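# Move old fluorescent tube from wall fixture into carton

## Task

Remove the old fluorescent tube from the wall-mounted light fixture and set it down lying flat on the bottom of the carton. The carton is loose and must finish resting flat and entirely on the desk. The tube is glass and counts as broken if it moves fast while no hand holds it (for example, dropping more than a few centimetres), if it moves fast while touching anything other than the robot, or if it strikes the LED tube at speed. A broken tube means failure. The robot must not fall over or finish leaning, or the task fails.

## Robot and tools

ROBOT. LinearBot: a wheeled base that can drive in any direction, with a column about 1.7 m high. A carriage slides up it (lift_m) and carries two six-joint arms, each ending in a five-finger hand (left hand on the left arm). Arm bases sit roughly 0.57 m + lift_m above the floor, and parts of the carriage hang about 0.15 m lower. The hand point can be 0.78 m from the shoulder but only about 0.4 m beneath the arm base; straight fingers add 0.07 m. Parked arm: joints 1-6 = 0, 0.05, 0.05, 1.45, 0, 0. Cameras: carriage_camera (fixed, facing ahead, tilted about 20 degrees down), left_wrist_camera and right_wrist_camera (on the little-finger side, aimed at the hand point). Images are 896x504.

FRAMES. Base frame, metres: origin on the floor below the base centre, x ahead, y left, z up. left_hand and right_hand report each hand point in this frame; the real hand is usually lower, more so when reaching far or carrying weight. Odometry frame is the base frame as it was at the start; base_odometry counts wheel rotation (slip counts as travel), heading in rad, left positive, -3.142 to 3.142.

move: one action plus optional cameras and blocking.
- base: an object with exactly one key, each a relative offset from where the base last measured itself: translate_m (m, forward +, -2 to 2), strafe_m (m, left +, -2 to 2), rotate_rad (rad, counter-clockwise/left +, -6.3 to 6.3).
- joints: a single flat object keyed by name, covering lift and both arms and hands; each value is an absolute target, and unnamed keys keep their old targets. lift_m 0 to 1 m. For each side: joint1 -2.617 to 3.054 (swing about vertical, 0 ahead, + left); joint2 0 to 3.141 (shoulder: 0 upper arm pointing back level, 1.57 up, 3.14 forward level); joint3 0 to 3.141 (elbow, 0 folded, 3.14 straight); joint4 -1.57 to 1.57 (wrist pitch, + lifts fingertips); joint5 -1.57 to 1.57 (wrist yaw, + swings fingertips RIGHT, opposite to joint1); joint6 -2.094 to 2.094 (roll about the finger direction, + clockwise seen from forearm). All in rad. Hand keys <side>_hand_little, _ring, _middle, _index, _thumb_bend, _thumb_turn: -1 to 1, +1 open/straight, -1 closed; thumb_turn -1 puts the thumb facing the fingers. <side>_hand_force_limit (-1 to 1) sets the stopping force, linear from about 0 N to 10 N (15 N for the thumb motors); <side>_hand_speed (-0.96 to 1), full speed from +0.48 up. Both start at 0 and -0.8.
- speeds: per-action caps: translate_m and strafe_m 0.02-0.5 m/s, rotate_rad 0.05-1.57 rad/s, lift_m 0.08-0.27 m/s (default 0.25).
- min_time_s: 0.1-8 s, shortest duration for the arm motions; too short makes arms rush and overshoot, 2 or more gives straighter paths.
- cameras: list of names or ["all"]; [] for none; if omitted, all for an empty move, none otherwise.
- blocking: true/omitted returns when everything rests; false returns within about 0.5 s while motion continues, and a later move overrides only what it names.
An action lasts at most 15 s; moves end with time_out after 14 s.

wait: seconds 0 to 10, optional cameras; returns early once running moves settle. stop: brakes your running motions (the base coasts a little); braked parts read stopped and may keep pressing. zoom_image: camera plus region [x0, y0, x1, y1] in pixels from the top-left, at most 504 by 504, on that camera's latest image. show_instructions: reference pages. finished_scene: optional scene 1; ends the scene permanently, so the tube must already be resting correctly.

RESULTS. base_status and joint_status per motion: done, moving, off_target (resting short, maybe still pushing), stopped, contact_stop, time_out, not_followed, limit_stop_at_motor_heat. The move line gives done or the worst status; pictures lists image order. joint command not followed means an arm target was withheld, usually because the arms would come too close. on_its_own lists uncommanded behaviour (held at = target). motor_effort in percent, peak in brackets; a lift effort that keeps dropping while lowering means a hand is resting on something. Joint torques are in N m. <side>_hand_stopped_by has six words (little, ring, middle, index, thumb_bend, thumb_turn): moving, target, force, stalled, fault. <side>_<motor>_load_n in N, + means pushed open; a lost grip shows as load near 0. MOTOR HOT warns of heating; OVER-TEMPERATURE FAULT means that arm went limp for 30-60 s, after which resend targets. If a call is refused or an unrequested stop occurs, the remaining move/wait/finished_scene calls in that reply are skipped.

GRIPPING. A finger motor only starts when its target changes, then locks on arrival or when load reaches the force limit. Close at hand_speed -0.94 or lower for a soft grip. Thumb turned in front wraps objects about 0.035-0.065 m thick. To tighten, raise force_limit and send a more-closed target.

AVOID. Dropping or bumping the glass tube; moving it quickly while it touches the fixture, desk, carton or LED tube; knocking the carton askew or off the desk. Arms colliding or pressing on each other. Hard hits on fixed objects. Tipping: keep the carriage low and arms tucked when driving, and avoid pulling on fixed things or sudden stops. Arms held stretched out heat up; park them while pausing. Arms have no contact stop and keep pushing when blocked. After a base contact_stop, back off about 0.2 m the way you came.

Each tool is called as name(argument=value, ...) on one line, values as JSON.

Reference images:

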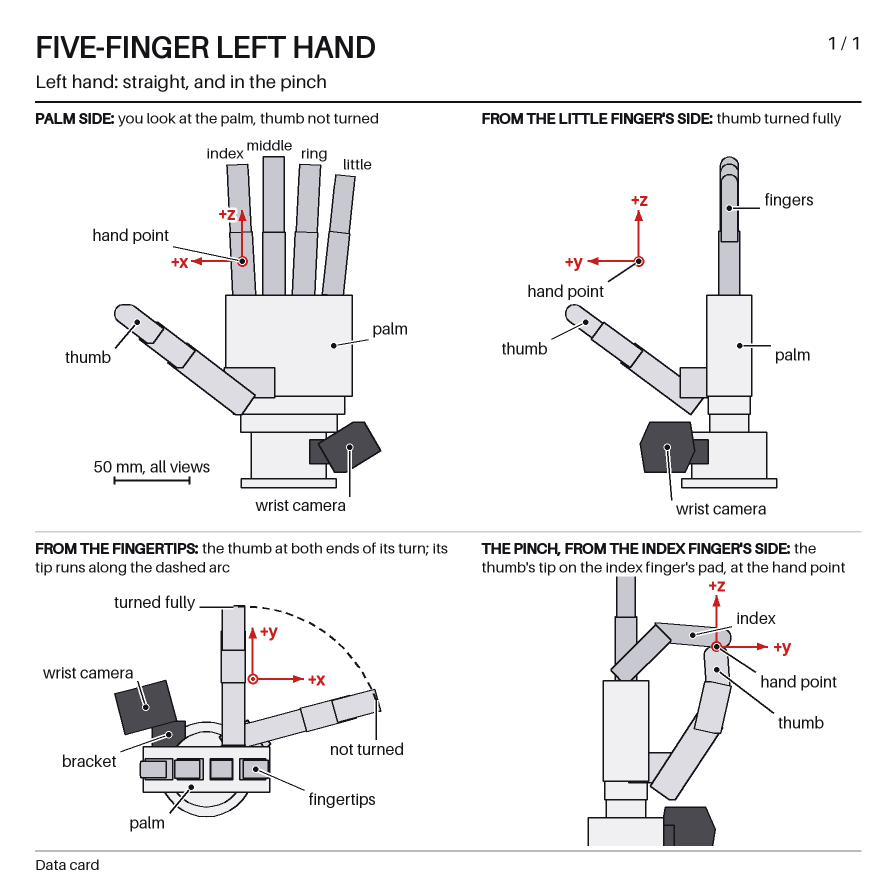

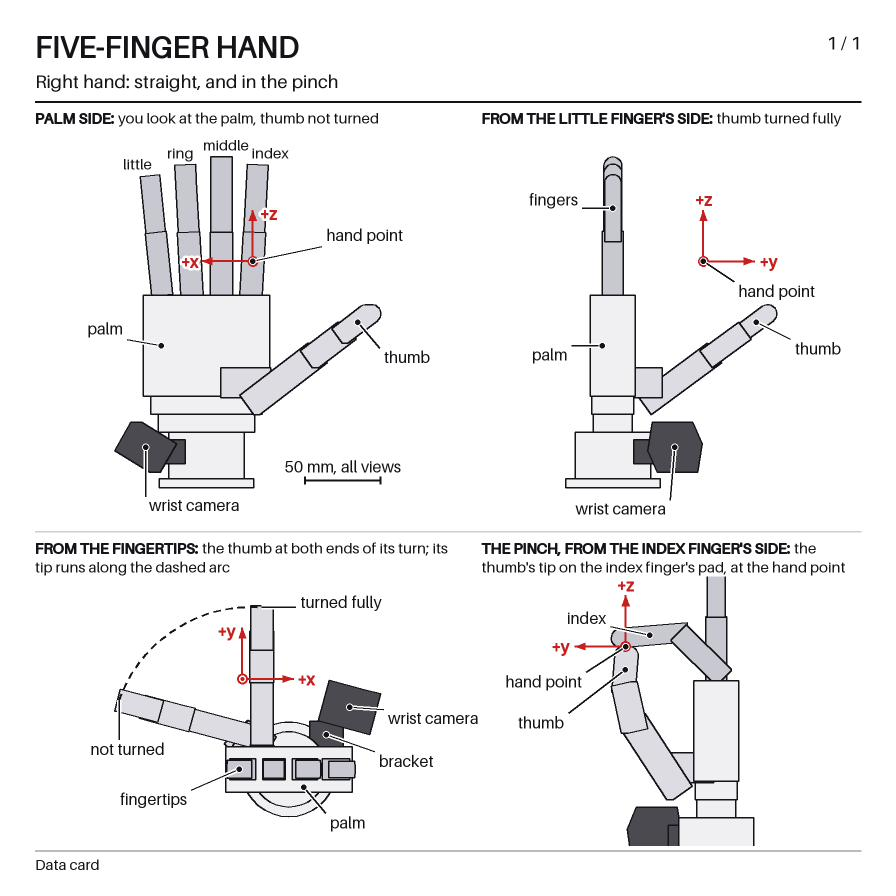

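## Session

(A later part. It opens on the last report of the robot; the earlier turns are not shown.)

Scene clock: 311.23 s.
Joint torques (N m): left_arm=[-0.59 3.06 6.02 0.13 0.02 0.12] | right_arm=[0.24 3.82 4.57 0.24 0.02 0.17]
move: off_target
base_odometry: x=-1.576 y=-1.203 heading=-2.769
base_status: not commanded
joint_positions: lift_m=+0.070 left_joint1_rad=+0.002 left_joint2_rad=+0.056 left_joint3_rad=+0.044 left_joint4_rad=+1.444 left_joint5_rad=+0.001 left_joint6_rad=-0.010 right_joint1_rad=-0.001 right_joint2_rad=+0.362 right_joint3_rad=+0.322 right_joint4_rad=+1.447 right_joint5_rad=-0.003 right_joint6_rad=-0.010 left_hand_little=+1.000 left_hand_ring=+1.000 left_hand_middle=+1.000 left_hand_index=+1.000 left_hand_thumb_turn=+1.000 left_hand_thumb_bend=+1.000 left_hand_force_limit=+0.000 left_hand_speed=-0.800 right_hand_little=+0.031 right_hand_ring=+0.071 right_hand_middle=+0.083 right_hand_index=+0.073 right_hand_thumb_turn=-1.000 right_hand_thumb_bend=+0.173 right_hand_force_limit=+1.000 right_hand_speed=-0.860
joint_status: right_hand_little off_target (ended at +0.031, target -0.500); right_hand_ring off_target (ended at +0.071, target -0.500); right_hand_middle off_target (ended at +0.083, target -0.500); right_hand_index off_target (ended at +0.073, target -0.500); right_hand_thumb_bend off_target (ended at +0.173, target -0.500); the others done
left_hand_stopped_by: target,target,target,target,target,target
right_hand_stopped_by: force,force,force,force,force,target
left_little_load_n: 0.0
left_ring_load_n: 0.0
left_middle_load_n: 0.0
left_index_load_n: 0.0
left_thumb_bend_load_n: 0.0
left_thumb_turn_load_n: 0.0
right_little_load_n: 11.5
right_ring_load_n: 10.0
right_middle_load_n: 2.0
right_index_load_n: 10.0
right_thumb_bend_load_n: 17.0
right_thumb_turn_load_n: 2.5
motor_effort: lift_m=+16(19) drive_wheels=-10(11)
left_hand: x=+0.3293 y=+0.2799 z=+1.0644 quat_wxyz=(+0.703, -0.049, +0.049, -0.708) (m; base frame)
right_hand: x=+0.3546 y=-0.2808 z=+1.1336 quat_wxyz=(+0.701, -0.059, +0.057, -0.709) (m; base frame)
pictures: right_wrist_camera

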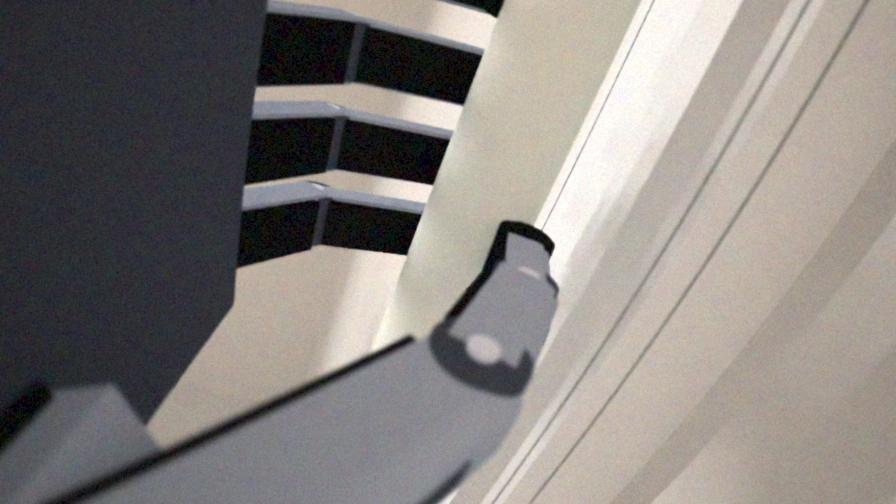

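move(base={"translate_m": -0.012}, speeds={"translate_m": 0.03}, cameras=[])

move(base={"translate_m": -0.01}, speeds={"translate_m": 0.03}, cameras=["carriage_camera", "right_wrist_camera"])

Scene clock: 312.30 s.
Joint torques (N m): left_arm=[-0.55 3.38 6 0.14 0.03 0.16] | right_arm=[0.24 1.95 3.1 0.65 0.04 0.18]
move: done
base_odometry: x=-1.564 y=-1.199 heading=-2.770
base_status: done
joint_positions: lift_m=+0.070 left_joint1_rad=+0.002 left_joint2_rad=+0.056 left_joint3_rad=+0.044 left_joint4_rad=+1.444 left_joint5_rad=+0.001 left_joint6_rad=-0.010 right_joint1_rad=-0.001 right_joint2_rad=+0.381 right_joint3_rad=+0.338 right_joint4_rad=+1.418 right_joint5_rad=-0.004 right_joint6_rad=-0.011 left_hand_little=+1.000 left_hand_ring=+1.000 left_hand_middle=+1.000 left_hand_index=+1.000 left_hand_thumb_turn=+1.000 left_hand_thumb_bend=+1.000 left_hand_force_limit=+0.000 left_hand_speed=-0.800 right_hand_little=+0.031 right_hand_ring=+0.071 right_hand_middle=+0.083 right_hand_index=+0.073 right_hand_thumb_turn=-1.000 right_hand_thumb_bend=+0.173 right_hand_force_limit=+1.000 right_hand_speed=-0.860
joint_status: not commanded
left_hand_stopped_by: target,target,target,target,target,target
right_hand_stopped_by: force,force,force,force,force,target
left_little_load_n: 0.0
left_ring_load_n: 0.0
left_middle_load_n: 0.5
left_index_load_n: 0.0
left_thumb_bend_load_n: 0.0
left_thumb_turn_load_n: 0.0
right_little_load_n: 12.5
right_ring_load_n: 11.5
right_middle_load_n: 3.0
right_index_load_n: 11.0
right_thumb_bend_load_n: 16.5
right_thumb_turn_load_n: 1.5
motor_effort: lift_m=+16(20) drive_wheels=-5(20)
left_hand: x=+0.3293 y=+0.2799 z=+1.0644 quat_wxyz=(+0.703, -0.049, +0.049, -0.708) (m; base frame)
right_hand: x=+0.3648 y=-0.2805 z=+1.1338 quat_wxyz=(+0.700, -0.071, +0.067, -0.708) (m; base frame)
pictures: none
No camera images: "cameras" was empty.

Scene clock: 313.13 s.
Joint torques (N m): left_arm=[-0.2 3.38 5.96 0.1 0.01 0.12] | right_arm=[0.28 2.5 3.93 0.29 0.02 0.25]
move: done
base_odometry: x=-1.555 y=-1.195 heading=-2.770
base_status: done
joint_positions: lift_m=+0.070 left_joint1_rad=+0.002 left_joint2_rad=+0.056 left_joint3_rad=+0.044 left_joint4_rad=+1.444 left_joint5_rad=+0.001 left_joint6_rad=-0.010 right_joint1_rad=-0.001 right_joint2_rad=+0.374 right_joint3_rad=+0.329 right_joint4_rad=+1.443 right_joint5_rad=-0.004 right_joint6_rad=-0.015 left_hand_little=+1.000 left_hand_ring=+1.000 left_hand_middle=+1.000 left_hand_index=+1.000 left_hand_thumb_turn=+1.000 left_hand_thumb_bend=+1.000 left_hand_force_limit=+0.000 left_hand_speed=-0.800 right_hand_little=+0.031 right_hand_ring=+0.071 right_hand_middle=+0.083 right_hand_index=+0.073 right_hand_thumb_turn=-1.000 right_hand_thumb_bend=+0.174 right_hand_force_limit=+1.000 right_hand_speed=-0.860
joint_status: not commanded
left_hand_stopped_by: target,target,target,target,target,target
right_hand_stopped_by: force,force,force,force,force,target
left_little_load_n: 0.0
left_ring_load_n: 0.0
left_middle_load_n: 0.0
left_index_load_n: 0.0
left_thumb_bend_load_n: 0.0
left_thumb_turn_load_n: 0.0
right_little_load_n: 9.0
right_ring_load_n: 8.5
right_middle_load_n: 0.5
right_index_load_n: 9.0
right_thumb_bend_load_n: 18.5
right_thumb_turn_load_n: 2.5
motor_effort: lift_m=+18(19) drive_wheels=-1(19)
left_hand: x=+0.3294 y=+0.2799 z=+1.0644 quat_wxyz=(+0.703, -0.049, +0.049, -0.708) (m; base frame)
right_hand: x=+0.3585 y=-0.2808 z=+1.1343 quat_wxyz=(+0.699, -0.063, +0.059, -0.710) (m; base frame)
pictures: carriage_camera, right_wrist_camera

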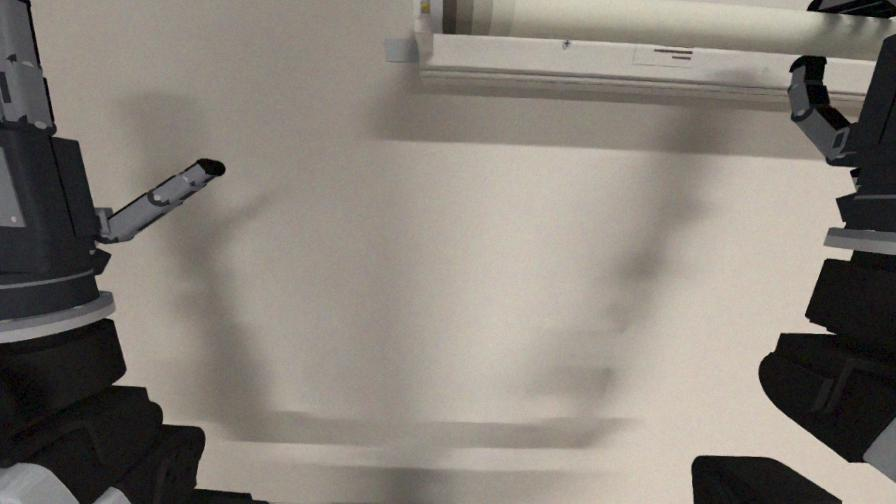

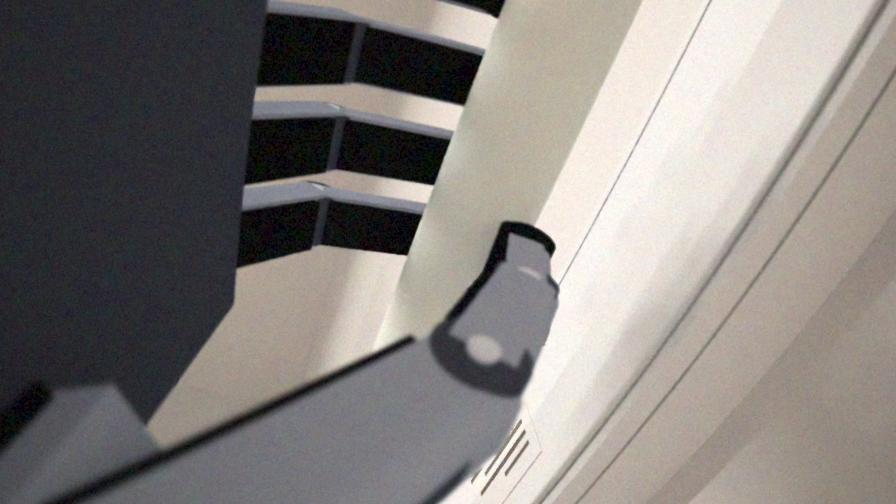

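move(base={"translate_m": -0.015}, speeds={"translate_m": 0.03}, cameras=["carriage_camera", "right_wrist_camera"])

Scene clock: 314.23 s.
Joint torques (N m): left_arm=[-0.34 3.51 5.97 0.15 0.06 0.13] | right_arm=[0.18 2.52 5.19 0.36 -0.02 0.25]
move: done
base_odometry: x=-1.541 y=-1.190 heading=-2.769
base_status: done
joint_positions: lift_m=+0.070 left_joint1_rad=+0.002 left_joint2_rad=+0.056 left_joint3_rad=+0.044 left_joint4_rad=+1.444 left_joint5_rad=+0.001 left_joint6_rad=-0.010 right_joint1_rad=-0.001 right_joint2_rad=+0.374 right_joint3_rad=+0.318 right_joint4_rad=+1.441 right_joint5_rad=+0.002 right_joint6_rad=-0.015 left_hand_little=+1.000 left_hand_ring=+1.000 left_hand_middle=+1.000 left_hand_index=+1.000 left_hand_thumb_turn=+1.000 left_hand_thumb_bend=+1.000 left_hand_force_limit=+0.000 left_hand_speed=-0.800 right_hand_little=+0.031 right_hand_ring=+0.071 right_hand_middle=+0.083 right_hand_index=+0.073 right_hand_thumb_turn=-1.000 right_hand_thumb_bend=+0.174 right_hand_force_limit=+1.000 right_hand_speed=-0.860
joint_status: not commanded
left_hand_stopped_by: target,target,target,target,target,target
right_hand_stopped_by: force,force,force,force,force,target
left_little_load_n: 0.0
left_ring_load_n: 0.0
left_middle_load_n: 0.0
left_index_load_n: 0.0
left_thumb_bend_load_n: 0.5
left_thumb_turn_load_n: 0.0
right_little_load_n: 5.0
right_ring_load_n: 6.0
right_middle_load_n: 1.5
right_index_load_n: 12.0
right_thumb_bend_load_n: 16.5
right_thumb_turn_load_n: 4.5
motor_effort: lift_m=+18(19) drive_wheels=+6(16)
left_hand: x=+0.3294 y=+0.2799 z=+1.0644 quat_wxyz=(+0.703, -0.049, +0.049, -0.708) (m; base frame)
right_hand: x=+0.3625 y=-0.2819 z=+1.1301 quat_wxyz=(+0.698, -0.066, +0.066, -0.710) (m; base frame)
pictures: carriage_camera, right_wrist_camera

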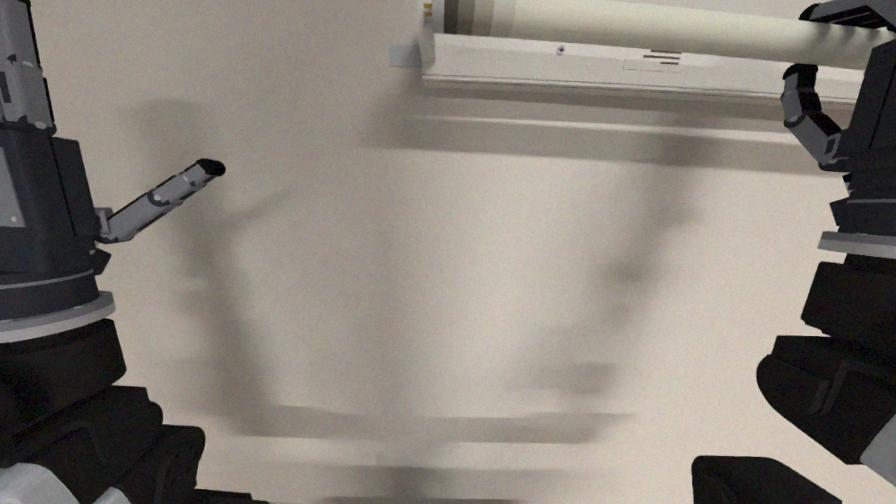

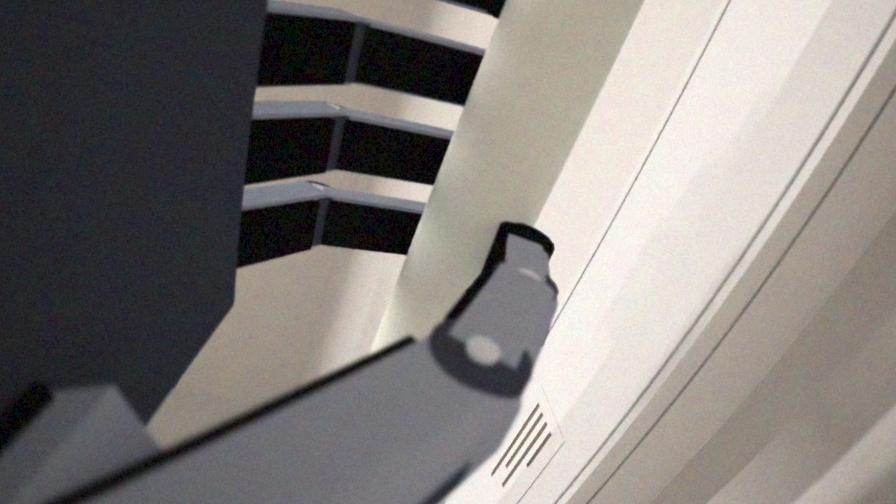

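zoom_image(camera="carriage_camera", region=[400, 0, 500, 60])

zoom_image(camera="carriage_camera", region=[720, 0, 896, 110])

Scaled by 5.040.

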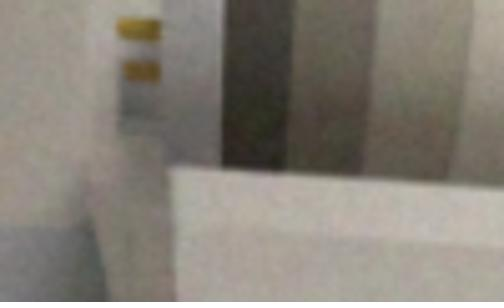

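Scaled by 2.864.

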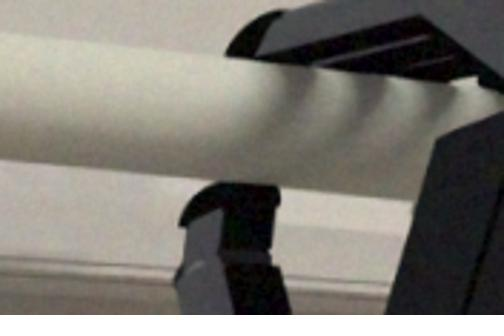

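move(base={"translate_m": -0.015}, speeds={"translate_m": 0.03}, cameras=["carriage_camera"])

Scene clock: 315.43 s.
Joint torques (N m): left_arm=[-0.43 3.4 6.09 0.12 0.05 0.18] | right_arm=[0.24 2.58 5.15 0.39 -0.03 0.2]
move: done
base_odometry: x=-1.527 y=-1.185 heading=-2.769
base_status: done
joint_positions: lift_m=+0.070 left_joint1_rad=+0.002 left_joint2_rad=+0.056 left_joint3_rad=+0.044 left_joint4_rad=+1.444 left_joint5_rad=+0.001 left_joint6_rad=-0.010 right_joint1_rad=-0.001 right_joint2_rad=+0.374 right_joint3_rad=+0.318 right_joint4_rad=+1.437 right_joint5_rad=+0.003 right_joint6_rad=-0.012 left_hand_little=+1.000 left_hand_ring=+1.000 left_hand_middle=+1.000 left_hand_index=+1.000 left_hand_thumb_turn=+1.000 left_hand_thumb_bend=+1.000 left_hand_force_limit=+0.000 left_hand_speed=-0.800 right_hand_little=+0.031 right_hand_ring=+0.071 right_hand_middle=+0.083 right_hand_index=+0.073 right_hand_thumb_turn=-1.000 right_hand_thumb_bend=+0.174 right_hand_force_limit=+1.000 right_hand_speed=-0.860
joint_status: not commanded
left_hand_stopped_by: target,target,target,target,target,target
right_hand_stopped_by: force,force,force,force,force,target
left_little_load_n: 0.0
left_ring_load_n: 0.0
left_middle_load_n: 0.0
left_index_load_n: 0.0
left_thumb_bend_load_n: 0.0
left_thumb_turn_load_n: 0.0
right_little_load_n: 4.5
right_ring_load_n: 5.5
right_middle_load_n: 1.5
right_index_load_n: 12.0
right_thumb_bend_load_n: 16.5
right_thumb_turn_load_n: 4.5
motor_effort: lift_m=+19(19) drive_wheels=+3(18)
left_hand: x=+0.3294 y=+0.2799 z=+1.0644 quat_wxyz=(+0.703, -0.049, +0.049, -0.708) (m; base frame)
right_hand: x=+0.3634 y=-0.2819 z=+1.1297 quat_wxyz=(+0.699, -0.067, +0.068, -0.708) (m; base frame)
pictures: carriage_camera

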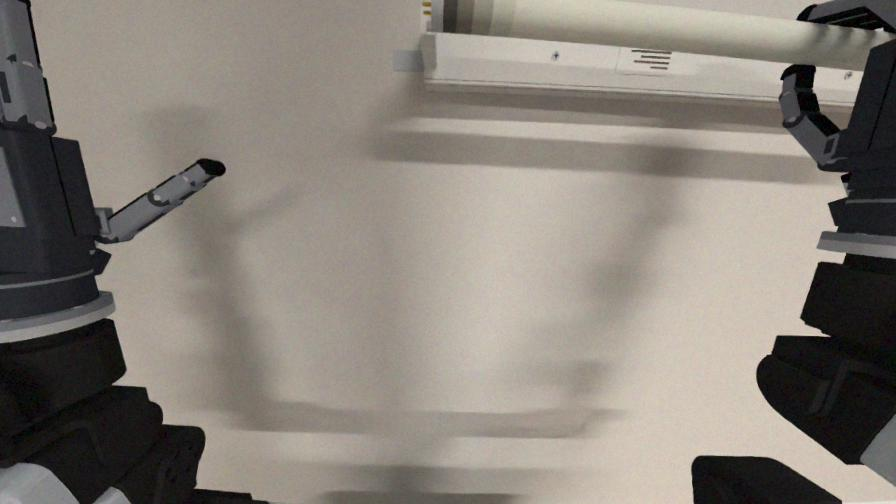

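move(base={"translate_m": -0.15}, speeds={"translate_m": 0.08}, cameras=["carriage_camera", "right_wrist_camera"])

Scene clock: 318.07 s.
Joint torques (N m): left_arm=[-0.55 3.34 5.97 0.17 0.06 0.13] | right_arm=[0.29 2.47 5.18 0.45 -0.02 0.18]
move: done
base_odometry: x=-1.388 y=-1.130 heading=-2.769
base_status: done
joint_positions: lift_m=+0.070 left_joint1_rad=+0.002 left_joint2_rad=+0.056 left_joint3_rad=+0.044 left_joint4_rad=+1.444 left_joint5_rad=+0.001 left_joint6_rad=-0.010 right_joint1_rad=-0.001 right_joint2_rad=+0.374 right_joint3_rad=+0.318 right_joint4_rad=+1.436 right_joint5_rad=+0.002 right_joint6_rad=-0.011 left_hand_little=+1.000 left_hand_ring=+1.000 left_hand_middle=+1.000 left_hand_index=+1.000 left_hand_thumb_turn=+1.000 left_hand_thumb_bend=+1.000 left_hand_force_limit=+0.000 left_hand_speed=-0.800 right_hand_little=+0.031 right_hand_ring=+0.071 right_hand_middle=+0.083 right_hand_index=+0.073 right_hand_thumb_turn=-1.000 right_hand_thumb_bend=+0.174 right_hand_force_limit=+1.000 right_hand_speed=-0.860
joint_status: not commanded
left_hand_stopped_by: target,target,target,target,target,target
right_hand_stopped_by: force,force,force,force,force,target
left_little_load_n: 0.0
left_ring_load_n: 0.0
left_middle_load_n: 0.0
left_index_load_n: 0.0
left_thumb_bend_load_n: 0.0
left_thumb_turn_load_n: 0.0
right_little_load_n: 4.5
right_ring_load_n: 5.5
right_middle_load_n: 1.5
right_index_load_n: 12.0
right_thumb_bend_load_n: 16.5
right_thumb_turn_load_n: 4.5
motor_effort: lift_m=+18(19) drive_wheels=-8(24)
left_hand: x=+0.3294 y=+0.2799 z=+1.0644 quat_wxyz=(+0.703, -0.049, +0.049, -0.708) (m; base frame)
right_hand: x=+0.3637 y=-0.2816 z=+1.1296 quat_wxyz=(+0.700, -0.067, +0.068, -0.708) (m; base frame)
pictures: carriage_camera, right_wrist_camera

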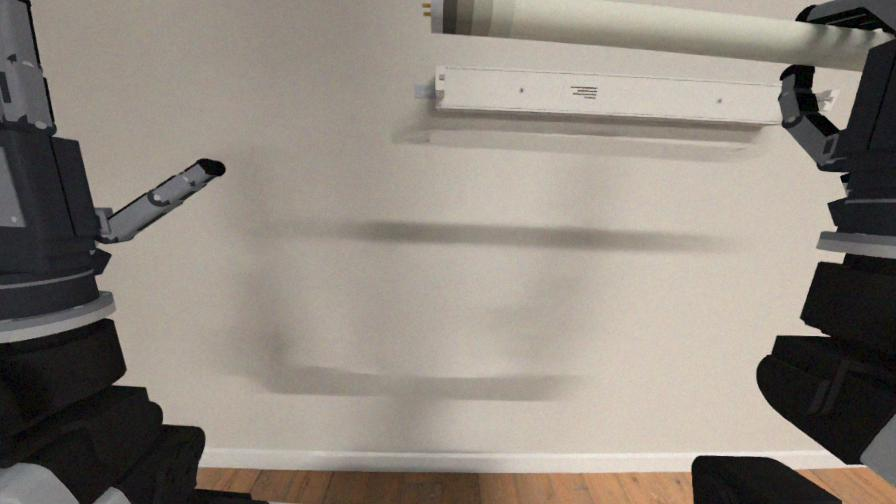

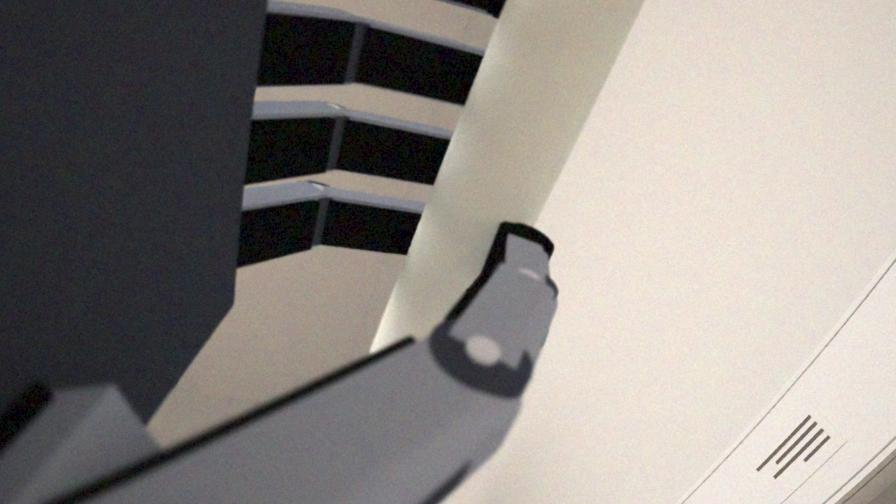

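move(base={"translate_m": -0.45}, speeds={"translate_m": 0.15}, cameras=[])

move(base={"rotate_rad": 3.14}, speeds={"rotate_rad": 0.4}, cameras=["carriage_camera", "right_wrist_camera"])

Scene clock: 322.20 s.
Joint torques (N m): left_arm=[-0.39 3.49 6.13 0.17 0.03 0.12] | right_arm=[0.27 2.41 4.93 0.43 -0.02 0.19]
move: done
base_odometry: x=-0.969 y=-0.966 heading=-2.769
base_status: done
joint_positions: lift_m=+0.070 left_joint1_rad=+0.002 left_joint2_rad=+0.056 left_joint3_rad=+0.044 left_joint4_rad=+1.444 left_joint5_rad=+0.001 left_joint6_rad=-0.010 right_joint1_rad=-0.001 right_joint2_rad=+0.374 right_joint3_rad=+0.318 right_joint4_rad=+1.436 right_joint5_rad=+0.000 right_joint6_rad=-0.011 left_hand_little=+1.000 left_hand_ring=+1.000 left_hand_middle=+1.000 left_hand_index=+1.000 left_hand_thumb_turn=+1.000 left_hand_thumb_bend=+1.000 left_hand_force_limit=+0.000 left_hand_speed=-0.800 right_hand_little=+0.031 right_hand_ring=+0.071 right_hand_middle=+0.083 right_hand_index=+0.073 right_hand_thumb_turn=-1.000 right_hand_thumb_bend=+0.174 right_hand_force_limit=+1.000 right_hand_speed=-0.860
joint_status: not commanded
left_hand_stopped_by: target,target,target,target,target,target
right_hand_stopped_by: force,force,force,force,force,target
left_little_load_n: 0.0
left_ring_load_n: 0.0
left_middle_load_n: 0.0
left_index_load_n: 0.0
left_thumb_bend_load_n: 0.0
left_thumb_turn_load_n: 0.0
right_little_load_n: 4.5
right_ring_load_n: 6.0
right_middle_load_n: 1.5
right_index_load_n: 12.0
right_thumb_bend_load_n: 16.5
right_thumb_turn_load_n: 4.5
motor_effort: lift_m=+18(20) drive_wheels=-1(12)
left_hand: x=+0.3294 y=+0.2799 z=+1.0644 quat_wxyz=(+0.703, -0.049, +0.049, -0.708) (m; base frame)
right_hand: x=+0.3637 y=-0.2814 z=+1.1295 quat_wxyz=(+0.700, -0.068, +0.067, -0.708) (m; base frame)
pictures: none
No camera images: "cameras" was empty.

Scene clock: 330.83 s.
Joint torques (N m): left_arm=[-0.4 3.37 6.01 0.17 0.01 0.14] | right_arm=[0.28 2.48 5.14 0.41 -0.01 0.18]
move: done
base_odometry: x=-0.969 y=-0.966 heading=+0.371
base_status: done
joint_positions: lift_m=+0.070 left_joint1_rad=+0.002 left_joint2_rad=+0.056 left_joint3_rad=+0.044 left_joint4_rad=+1.444 left_joint5_rad=+0.001 left_joint6_rad=-0.010 right_joint1_rad=-0.001 right_joint2_rad=+0.374 right_joint3_rad=+0.318 right_joint4_rad=+1.436 right_joint5_rad=+0.000 right_joint6_rad=-0.010 left_hand_little=+1.000 left_hand_ring=+1.000 left_hand_middle=+1.000 left_hand_index=+1.000 left_hand_thumb_turn=+1.000 left_hand_thumb_bend=+1.000 left_hand_force_limit=+0.000 left_hand_speed=-0.800 right_hand_little=+0.031 right_hand_ring=+0.071 right_hand_middle=+0.083 right_hand_index=+0.073 right_hand_thumb_turn=-1.000 right_hand_thumb_bend=+0.174 right_hand_force_limit=+1.000 right_hand_speed=-0.860
joint_status: not commanded
left_hand_stopped_by: target,target,target,target,target,target
right_hand_stopped_by: force,force,force,force,force,target
left_little_load_n: 0.0
left_ring_load_n: 0.0
left_middle_load_n: 0.0
left_index_load_n: 0.0
left_thumb_bend_load_n: 0.0
left_thumb_turn_load_n: 0.0
right_little_load_n: 4.0
right_ring_load_n: 6.0
right_middle_load_n: 1.5
right_index_load_n: 12.0
right_thumb_bend_load_n: 16.5
right_thumb_turn_load_n: 4.5
motor_effort: lift_m=+16(20) drive_wheels=+7(17)
left_hand: x=+0.3293 y=+0.2798 z=+1.0644 quat_wxyz=(+0.703, -0.049, +0.049, -0.708) (m; base frame)
right_hand: x=+0.3636 y=-0.2814 z=+1.1296 quat_wxyz=(+0.700, -0.068, +0.067, -0.708) (m; base frame)
pictures: carriage_camera, right_wrist_camera

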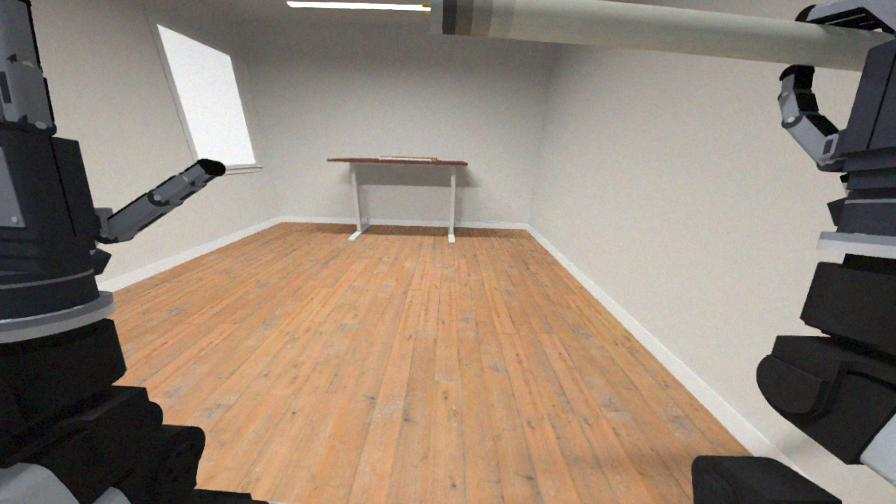

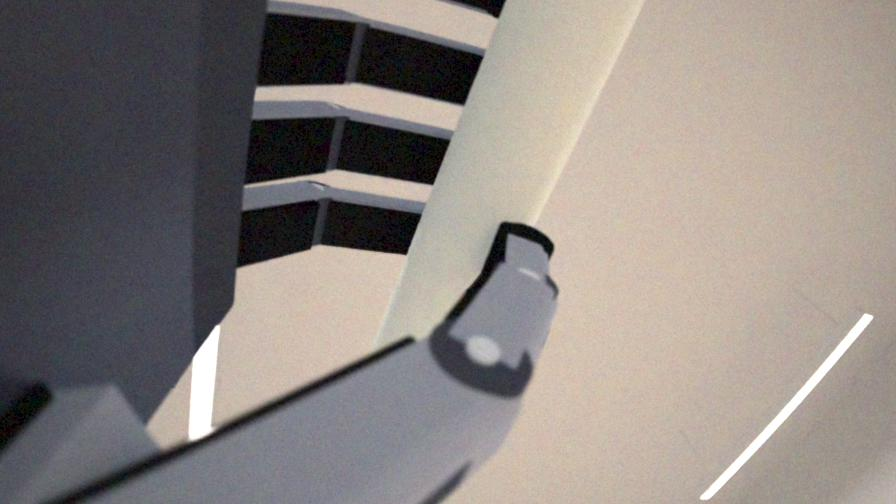

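move(base={"translate_m": 1.8}, joints={"lift_m": 0.4}, speeds={"translate_m": 0.35, "lift_m": 0.1}, cameras=[])

move(base={"strafe_m": 0.85}, speeds={"strafe_m": 0.25}, cameras=["carriage_camera"])

Scene clock: 337.97 s.
Joint torques (N m): left_arm=[-0.44 3.26 6.05 0.08 0.05 0.09] | right_arm=[0.27 2.76 5.48 0.43 -0.01 0.18]
move: done
base_odometry: x=+0.708 y=-0.311 heading=+0.372
base_status: done
joint_positions: lift_m=+0.400 left_joint1_rad=+0.002 left_joint2_rad=+0.055 left_joint3_rad=+0.044 left_joint4_rad=+1.444 left_joint5_rad=+0.001 left_joint6_rad=-0.010 right_joint1_rad=-0.001 right_joint2_rad=+0.372 right_joint3_rad=+0.314 right_joint4_rad=+1.436 right_joint5_rad=+0.000 right_joint6_rad=-0.010 left_hand_little=+1.000 left_hand_ring=+1.000 left_hand_middle=+1.000 left_hand_index=+1.000 left_hand_thumb_turn=+1.000 left_hand_thumb_bend=+1.000 left_hand_force_limit=+0.000 left_hand_speed=-0.800 right_hand_little=+0.031 right_hand_ring=+0.071 right_hand_middle=+0.083 right_hand_index=+0.073 right_hand_thumb_turn=-1.000 right_hand_thumb_bend=+0.174 right_hand_force_limit=+1.000 right_hand_speed=-0.860
joint_status: all done
left_hand_stopped_by: target,target,target,target,target,target
right_hand_stopped_by: force,force,force,force,force,target
left_little_load_n: 0.0
left_ring_load_n: 0.0
left_middle_load_n: 0.0
left_index_load_n: 0.0
left_thumb_bend_load_n: 0.0
left_thumb_turn_load_n: 0.0
right_little_load_n: 4.5
right_ring_load_n: 6.0
right_middle_load_n: 1.5
right_index_load_n: 12.0
right_thumb_bend_load_n: 16.5
right_thumb_turn_load_n: 4.5
motor_effort: lift_m=+22(28) drive_wheels=-18(30)
left_hand: x=+0.3292 y=+0.2798 z=+1.3937 quat_wxyz=(+0.703, -0.049, +0.049, -0.708) (m; base frame)
right_hand: x=+0.3639 y=-0.2813 z=+1.4578 quat_wxyz=(+0.700, -0.068, +0.068, -0.708) (m; base frame)
pictures: none
No camera images: "cameras" was empty.

Scene clock: 342.67 s.
Joint torques (N m): left_arm=[-0.49 3.36 6.16 0.16 0.01 0.13] | right_arm=[0.14 2.7 5.52 0.45 -0.02 0.18]
move: done
base_odometry: x=+0.400 y=+0.481 heading=+0.372
base_status: done
joint_positions: lift_m=+0.400 left_joint1_rad=+0.002 left_joint2_rad=+0.055 left_joint3_rad=+0.044 left_joint4_rad=+1.444 left_joint5_rad=+0.001 left_joint6_rad=-0.010 right_joint1_rad=-0.001 right_joint2_rad=+0.372 right_joint3_rad=+0.314 right_joint4_rad=+1.435 right_joint5_rad=+0.000 right_joint6_rad=-0.010 left_hand_little=+1.000 left_hand_ring=+1.000 left_hand_middle=+1.000 left_hand_index=+1.000 left_hand_thumb_turn=+1.000 left_hand_thumb_bend=+1.000 left_hand_force_limit=+0.000 left_hand_speed=-0.800 right_hand_little=+0.031 right_hand_ring=+0.071 right_hand_middle=+0.083 right_hand_index=+0.073 right_hand_thumb_turn=-1.000 right_hand_thumb_bend=+0.174 right_hand_force_limit=+1.000 right_hand_speed=-0.860
joint_status: not commanded
left_hand_stopped_by: target,target,target,target,target,target
right_hand_stopped_by: force,force,force,force,force,target
left_little_load_n: 0.0
left_ring_load_n: 0.0
left_middle_load_n: 0.0
left_index_load_n: 0.0
left_thumb_bend_load_n: 0.5
left_thumb_turn_load_n: 0.0
right_little_load_n: 4.5
right_ring_load_n: 5.5
right_middle_load_n: 1.5
right_index_load_n: 12.5
right_thumb_bend_load_n: 16.5
right_thumb_turn_load_n: 4.5
motor_effort: lift_m=+22(25) drive_wheels=-7(13)
left_hand: x=+0.3292 y=+0.2798 z=+1.3937 quat_wxyz=(+0.702, -0.049, +0.049, -0.708) (m; base frame)
right_hand: x=+0.3642 y=-0.2812 z=+1.4576 quat_wxyz=(+0.700, -0.069, +0.068, -0.707) (m; base frame)
pictures: carriage_camera

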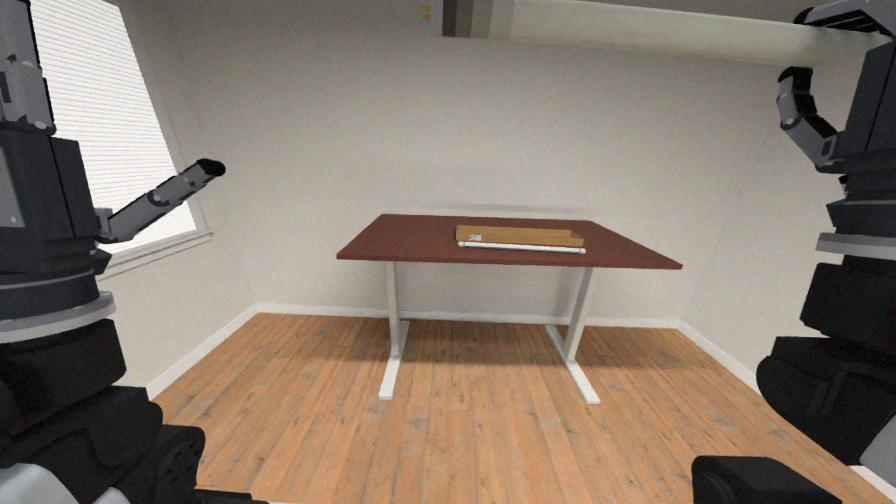

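zoom_image(camera="carriage_camera", region=[430, 200, 610, 280])

Scaled by 2.800.

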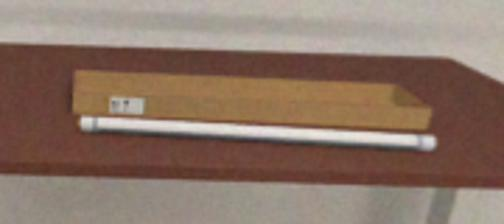

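move(base={"rotate_rad": -0.14}, speeds={"rotate_rad": 0.3}, cameras=[])

move(base={"translate_m": 0.45}, speeds={"translate_m": 0.2}, cameras=["carriage_camera"])

zoom_image(camera="carriage_camera", region=[400, 220, 700, 350])

Scene clock: 346.23 s.
Joint torques (N m): left_arm=[-0.55 3.38 5.97 0.15 0 0.17] | right_arm=[0.28 2.7 5.5 0.48 -0.03 0.18]
move: done
base_odometry: x=+0.399 y=+0.482 heading=+0.232
base_status: done
joint_positions: lift_m=+0.400 left_joint1_rad=+0.002 left_joint2_rad=+0.055 left_joint3_rad=+0.044 left_joint4_rad=+1.444 left_joint5_rad=+0.001 left_joint6_rad=-0.010 right_joint1_rad=-0.001 right_joint2_rad=+0.372 right_joint3_rad=+0.314 right_joint4_rad=+1.433 right_joint5_rad=-0.001 right_joint6_rad=-0.009 left_hand_little=+1.000 left_hand_ring=+1.000 left_hand_middle=+1.000 left_hand_index=+1.000 left_hand_thumb_turn=+1.000 left_hand_thumb_bend=+1.000 left_hand_force_limit=+0.000 left_hand_speed=-0.800 right_hand_little=+0.031 right_hand_ring=+0.071 right_hand_middle=+0.083 right_hand_index=+0.073 right_hand_thumb_turn=-1.000 right_hand_thumb_bend=+0.174 right_hand_force_limit=+1.000 right_hand_speed=-0.860
joint_status: not commanded
left_hand_stopped_by: target,target,target,target,target,target
right_hand_stopped_by: force,force,force,force,force,target
left_little_load_n: 0.0
left_ring_load_n: 0.0
left_middle_load_n: 0.0
left_index_load_n: 0.0
left_thumb_bend_load_n: 0.0
left_thumb_turn_load_n: 0.0
right_little_load_n: 4.5
right_ring_load_n: 6.0
right_middle_load_n: 1.5
right_index_load_n: 11.5
right_thumb_bend_load_n: 16.5
right_thumb_turn_load_n: 4.5
motor_effort: lift_m=+21(25) drive_wheels=+4(16)
left_hand: x=+0.3292 y=+0.2798 z=+1.3937 quat_wxyz=(+0.702, -0.049, +0.049, -0.708) (m; base frame)
right_hand: x=+0.3646 y=-0.2811 z=+1.4574 quat_wxyz=(+0.700, -0.070, +0.069, -0.707) (m; base frame)
pictures: none
No camera images: "cameras" was empty.

Scene clock: 349.57 s.
Joint torques (N m): left_arm=[-0.42 3.47 6.11 0.16 0.05 0.11] | right_arm=[0.27 2.78 5.42 0.44 0.01 0.18]
move: done
base_odometry: x=+0.837 y=+0.585 heading=+0.232
base_status: done
joint_positions: lift_m=+0.400 left_joint1_rad=+0.002 left_joint2_rad=+0.055 left_joint3_rad=+0.044 left_joint4_rad=+1.444 left_joint5_rad=+0.001 left_joint6_rad=-0.010 right_joint1_rad=-0.001 right_joint2_rad=+0.372 right_joint3_rad=+0.314 right_joint4_rad=+1.435 right_joint5_rad=-0.001 right_joint6_rad=-0.009 left_hand_little=+1.000 left_hand_ring=+1.000 left_hand_middle=+1.000 left_hand_index=+1.000 left_hand_thumb_turn=+1.000 left_hand_thumb_bend=+1.000 left_hand_force_limit=+0.000 left_hand_speed=-0.800 right_hand_little=+0.031 right_hand_ring=+0.071 right_hand_middle=+0.083 right_hand_index=+0.073 right_hand_thumb_turn=-1.000 right_hand_thumb_bend=+0.174 right_hand_force_limit=+1.000 right_hand_speed=-0.860
joint_status: not commanded
left_hand_stopped_by: target,target,target,target,target,target
right_hand_stopped_by: force,force,force,force,force,target
left_little_load_n: 0.0
left_ring_load_n: 0.0
left_middle_load_n: 0.0
left_index_load_n: 0.0
left_thumb_bend_load_n: 0.0
left_thumb_turn_load_n: 0.0
right_little_load_n: 4.5
right_ring_load_n: 5.5
right_middle_load_n: 1.5
right_index_load_n: 12.0
right_thumb_bend_load_n: 16.5
right_thumb_turn_load_n: 5.0
motor_effort: lift_m=+20(26) drive_wheels=-9(23)
left_hand: x=+0.3292 y=+0.2798 z=+1.3937 quat_wxyz=(+0.702, -0.049, +0.049, -0.708) (m; base frame)
right_hand: x=+0.3640 y=-0.2810 z=+1.4576 quat_wxyz=(+0.700, -0.069, +0.068, -0.707) (m; base frame)
pictures: carriage_camera

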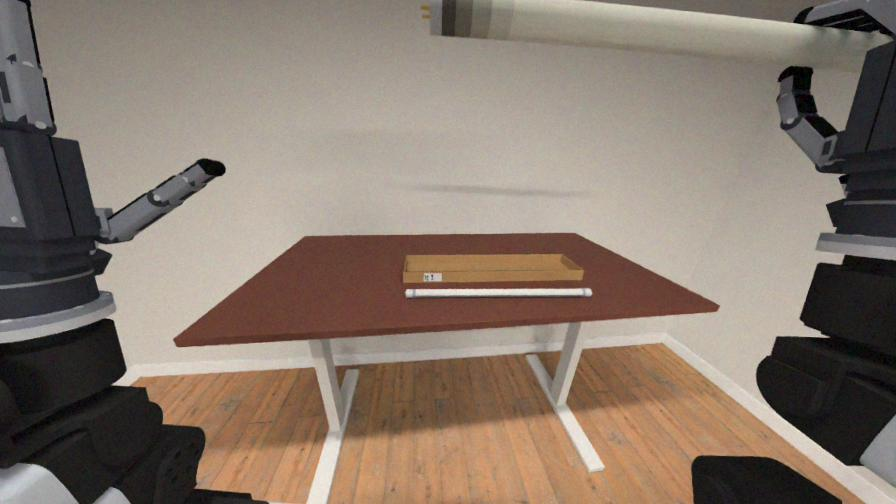

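Scaled by 1.680.

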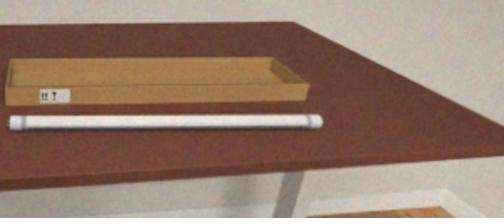

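move(joints={"right_joint2_rad": 1.51, "right_joint3_rad": 1.134, "right_joint4_rad": -0.094}, min_time_s=5, cameras=["carriage_camera", "right_wrist_camera"])

Scene clock: 356.07 s.
Joint torques (N m): left_arm=[-0.36 3.33 5.91 0.17 0.02 0.13] | right_arm=[0.29 -6 11.11 2.51 0.04 0.17]
move: done
base_odometry: x=+0.837 y=+0.585 heading=+0.232
base_status: not commanded
joint_positions: lift_m=+0.400 left_joint1_rad=+0.002 left_joint2_rad=+0.055 left_joint3_rad=+0.044 left_joint4_rad=+1.444 left_joint5_rad=+0.001 left_joint6_rad=-0.010 right_joint1_rad=-0.001 right_joint2_rad=+1.506 right_joint3_rad=+1.096 right_joint4_rad=-0.107 right_joint5_rad=-0.001 right_joint6_rad=-0.009 left_hand_little=+1.000 left_hand_ring=+1.000 left_hand_middle=+1.000 left_hand_index=+1.000 left_hand_thumb_turn=+1.000 left_hand_thumb_bend=+1.000 left_hand_force_limit=+0.000 left_hand_speed=-0.800 right_hand_little=+0.031 right_hand_ring=+0.071 right_hand_middle=+0.083 right_hand_index=+0.073 right_hand_thumb_turn=-1.000 right_hand_thumb_bend=+0.174 right_hand_force_limit=+1.000 right_hand_speed=-0.860
joint_status: all done
left_hand_stopped_by: target,target,target,target,target,target
right_hand_stopped_by: force,force,force,force,force,target
left_little_load_n: 0.0
left_ring_load_n: 0.0
left_middle_load_n: 0.0
left_index_load_n: -0.5
left_thumb_bend_load_n: 0.0
left_thumb_turn_load_n: 0.0
right_little_load_n: 4.0
right_ring_load_n: 5.5
right_middle_load_n: 1.5
right_index_load_n: 12.5
right_thumb_bend_load_n: 16.5
right_thumb_turn_load_n: 4.5
motor_effort: lift_m=+22(25) drive_wheels=-10(11)
left_hand: x=+0.3292 y=+0.2798 z=+1.3937 quat_wxyz=(+0.702, -0.049, +0.049, -0.708) (m; base frame)
right_hand: x=+0.6857 y=-0.2813 z=+1.1002 quat_wxyz=(+0.354, -0.614, +0.608, -0.357) (m; base frame)
pictures: carriage_camera, right_wrist_camera

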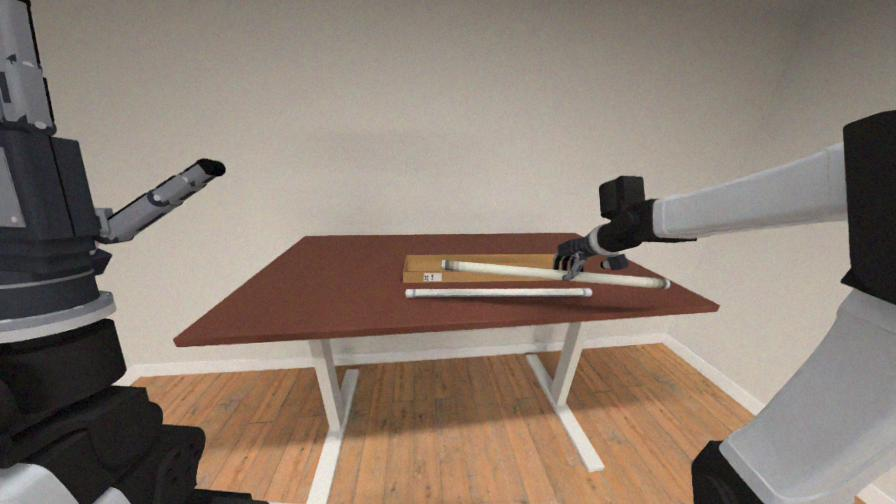

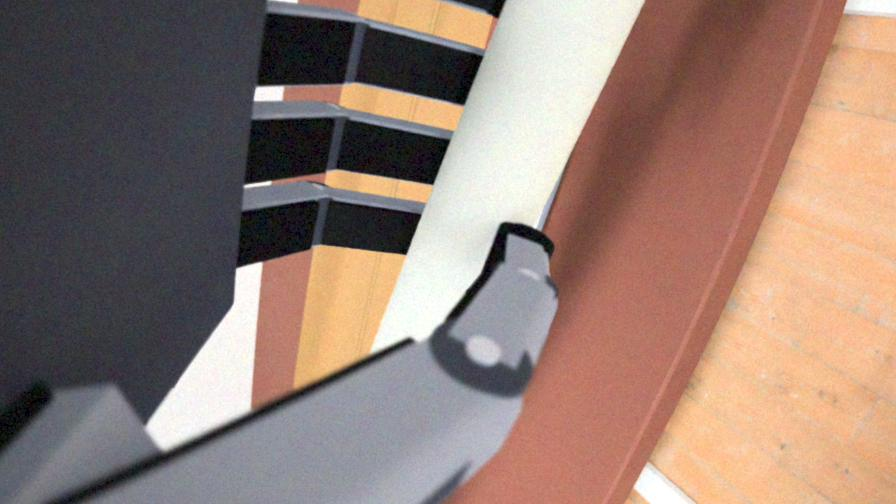

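zoom_image(camera="carriage_camera", region=[390, 220, 690, 320])

zoom_image(camera="carriage_camera", region=[540, 220, 690, 310])

Scaled by 1.680.

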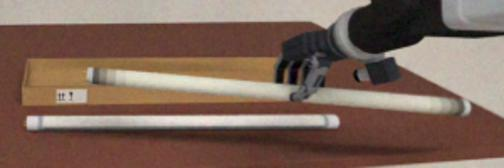

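Scaled by 3.360.

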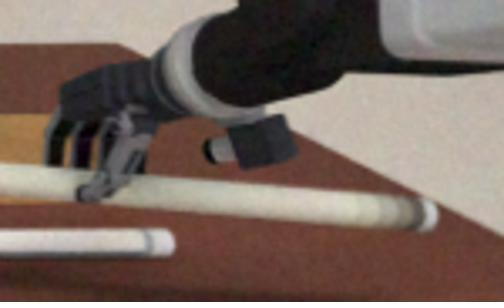

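move(base={"strafe_m": 0.125}, speeds={"strafe_m": 0.15}, joints={"right_joint6_rad": -0.09}, min_time_s=1.5, cameras=["carriage_camera"])

zoom_image(camera="carriage_camera", region=[420, 220, 700, 320])

Scene clock: 360.07 s.
Joint torques (N m): left_arm=[-0.57 3.44 6.13 0.17 -0.01 0.14] | right_arm=[0.31 -5.96 11.14 2.52 0.04 -0.04]
move: done
base_odometry: x=+0.809 y=+0.707 heading=+0.232
base_status: done
joint_positions: lift_m=+0.400 left_joint1_rad=+0.002 left_joint2_rad=+0.055 left_joint3_rad=+0.044 left_joint4_rad=+1.444 left_joint5_rad=+0.001 left_joint6_rad=-0.010 right_joint1_rad=-0.001 right_joint2_rad=+1.506 right_joint3_rad=+1.096 right_joint4_rad=-0.110 right_joint5_rad=+0.000 right_joint6_rad=-0.081 left_hand_little=+1.000 left_hand_ring=+1.000 left_hand_middle=+1.000 left_hand_index=+1.000 left_hand_thumb_turn=+1.000 left_hand_thumb_bend=+1.000 left_hand_force_limit=+0.000 left_hand_speed=-0.800 right_hand_little=+0.031 right_hand_ring=+0.071 right_hand_middle=+0.083 right_hand_index=+0.073 right_hand_thumb_turn=-1.000 right_hand_thumb_bend=+0.174 right_hand_force_limit=+1.000 right_hand_speed=-0.860
joint_status: all done
left_hand_stopped_by: target,target,target,target,target,target
right_hand_stopped_by: force,force,force,force,force,target
left_little_load_n: 0.0
left_ring_load_n: 0.0
left_middle_load_n: 0.0
left_index_load_n: 0.0
left_thumb_bend_load_n: 0.0
left_thumb_turn_load_n: 0.0
right_little_load_n: 4.5
right_ring_load_n: 6.0
right_middle_load_n: 1.5
right_index_load_n: 12.5
right_thumb_bend_load_n: 16.5
right_thumb_turn_load_n: 5.0
motor_effort: lift_m=+22(25) drive_wheels=-6(15)
left_hand: x=+0.3292 y=+0.2798 z=+1.3937 quat_wxyz=(+0.702, -0.049, +0.049, -0.709) (m; base frame)
right_hand: x=+0.6842 y=-0.2859 z=+1.0978 quat_wxyz=(+0.340, -0.636, +0.587, -0.369) (m; base frame)
pictures: carriage_camera

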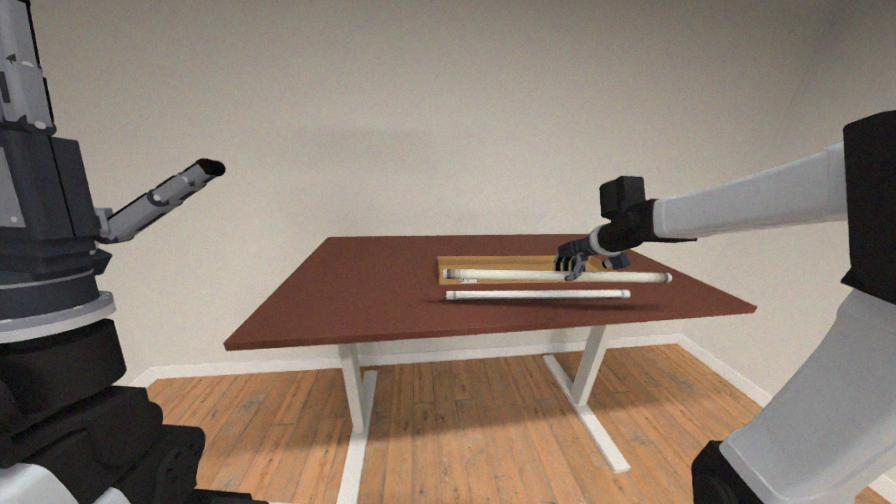

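Scaled by 1.800.

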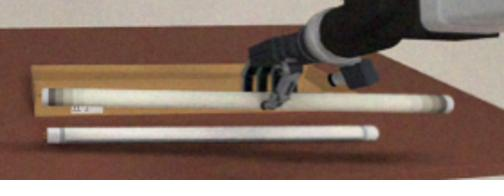

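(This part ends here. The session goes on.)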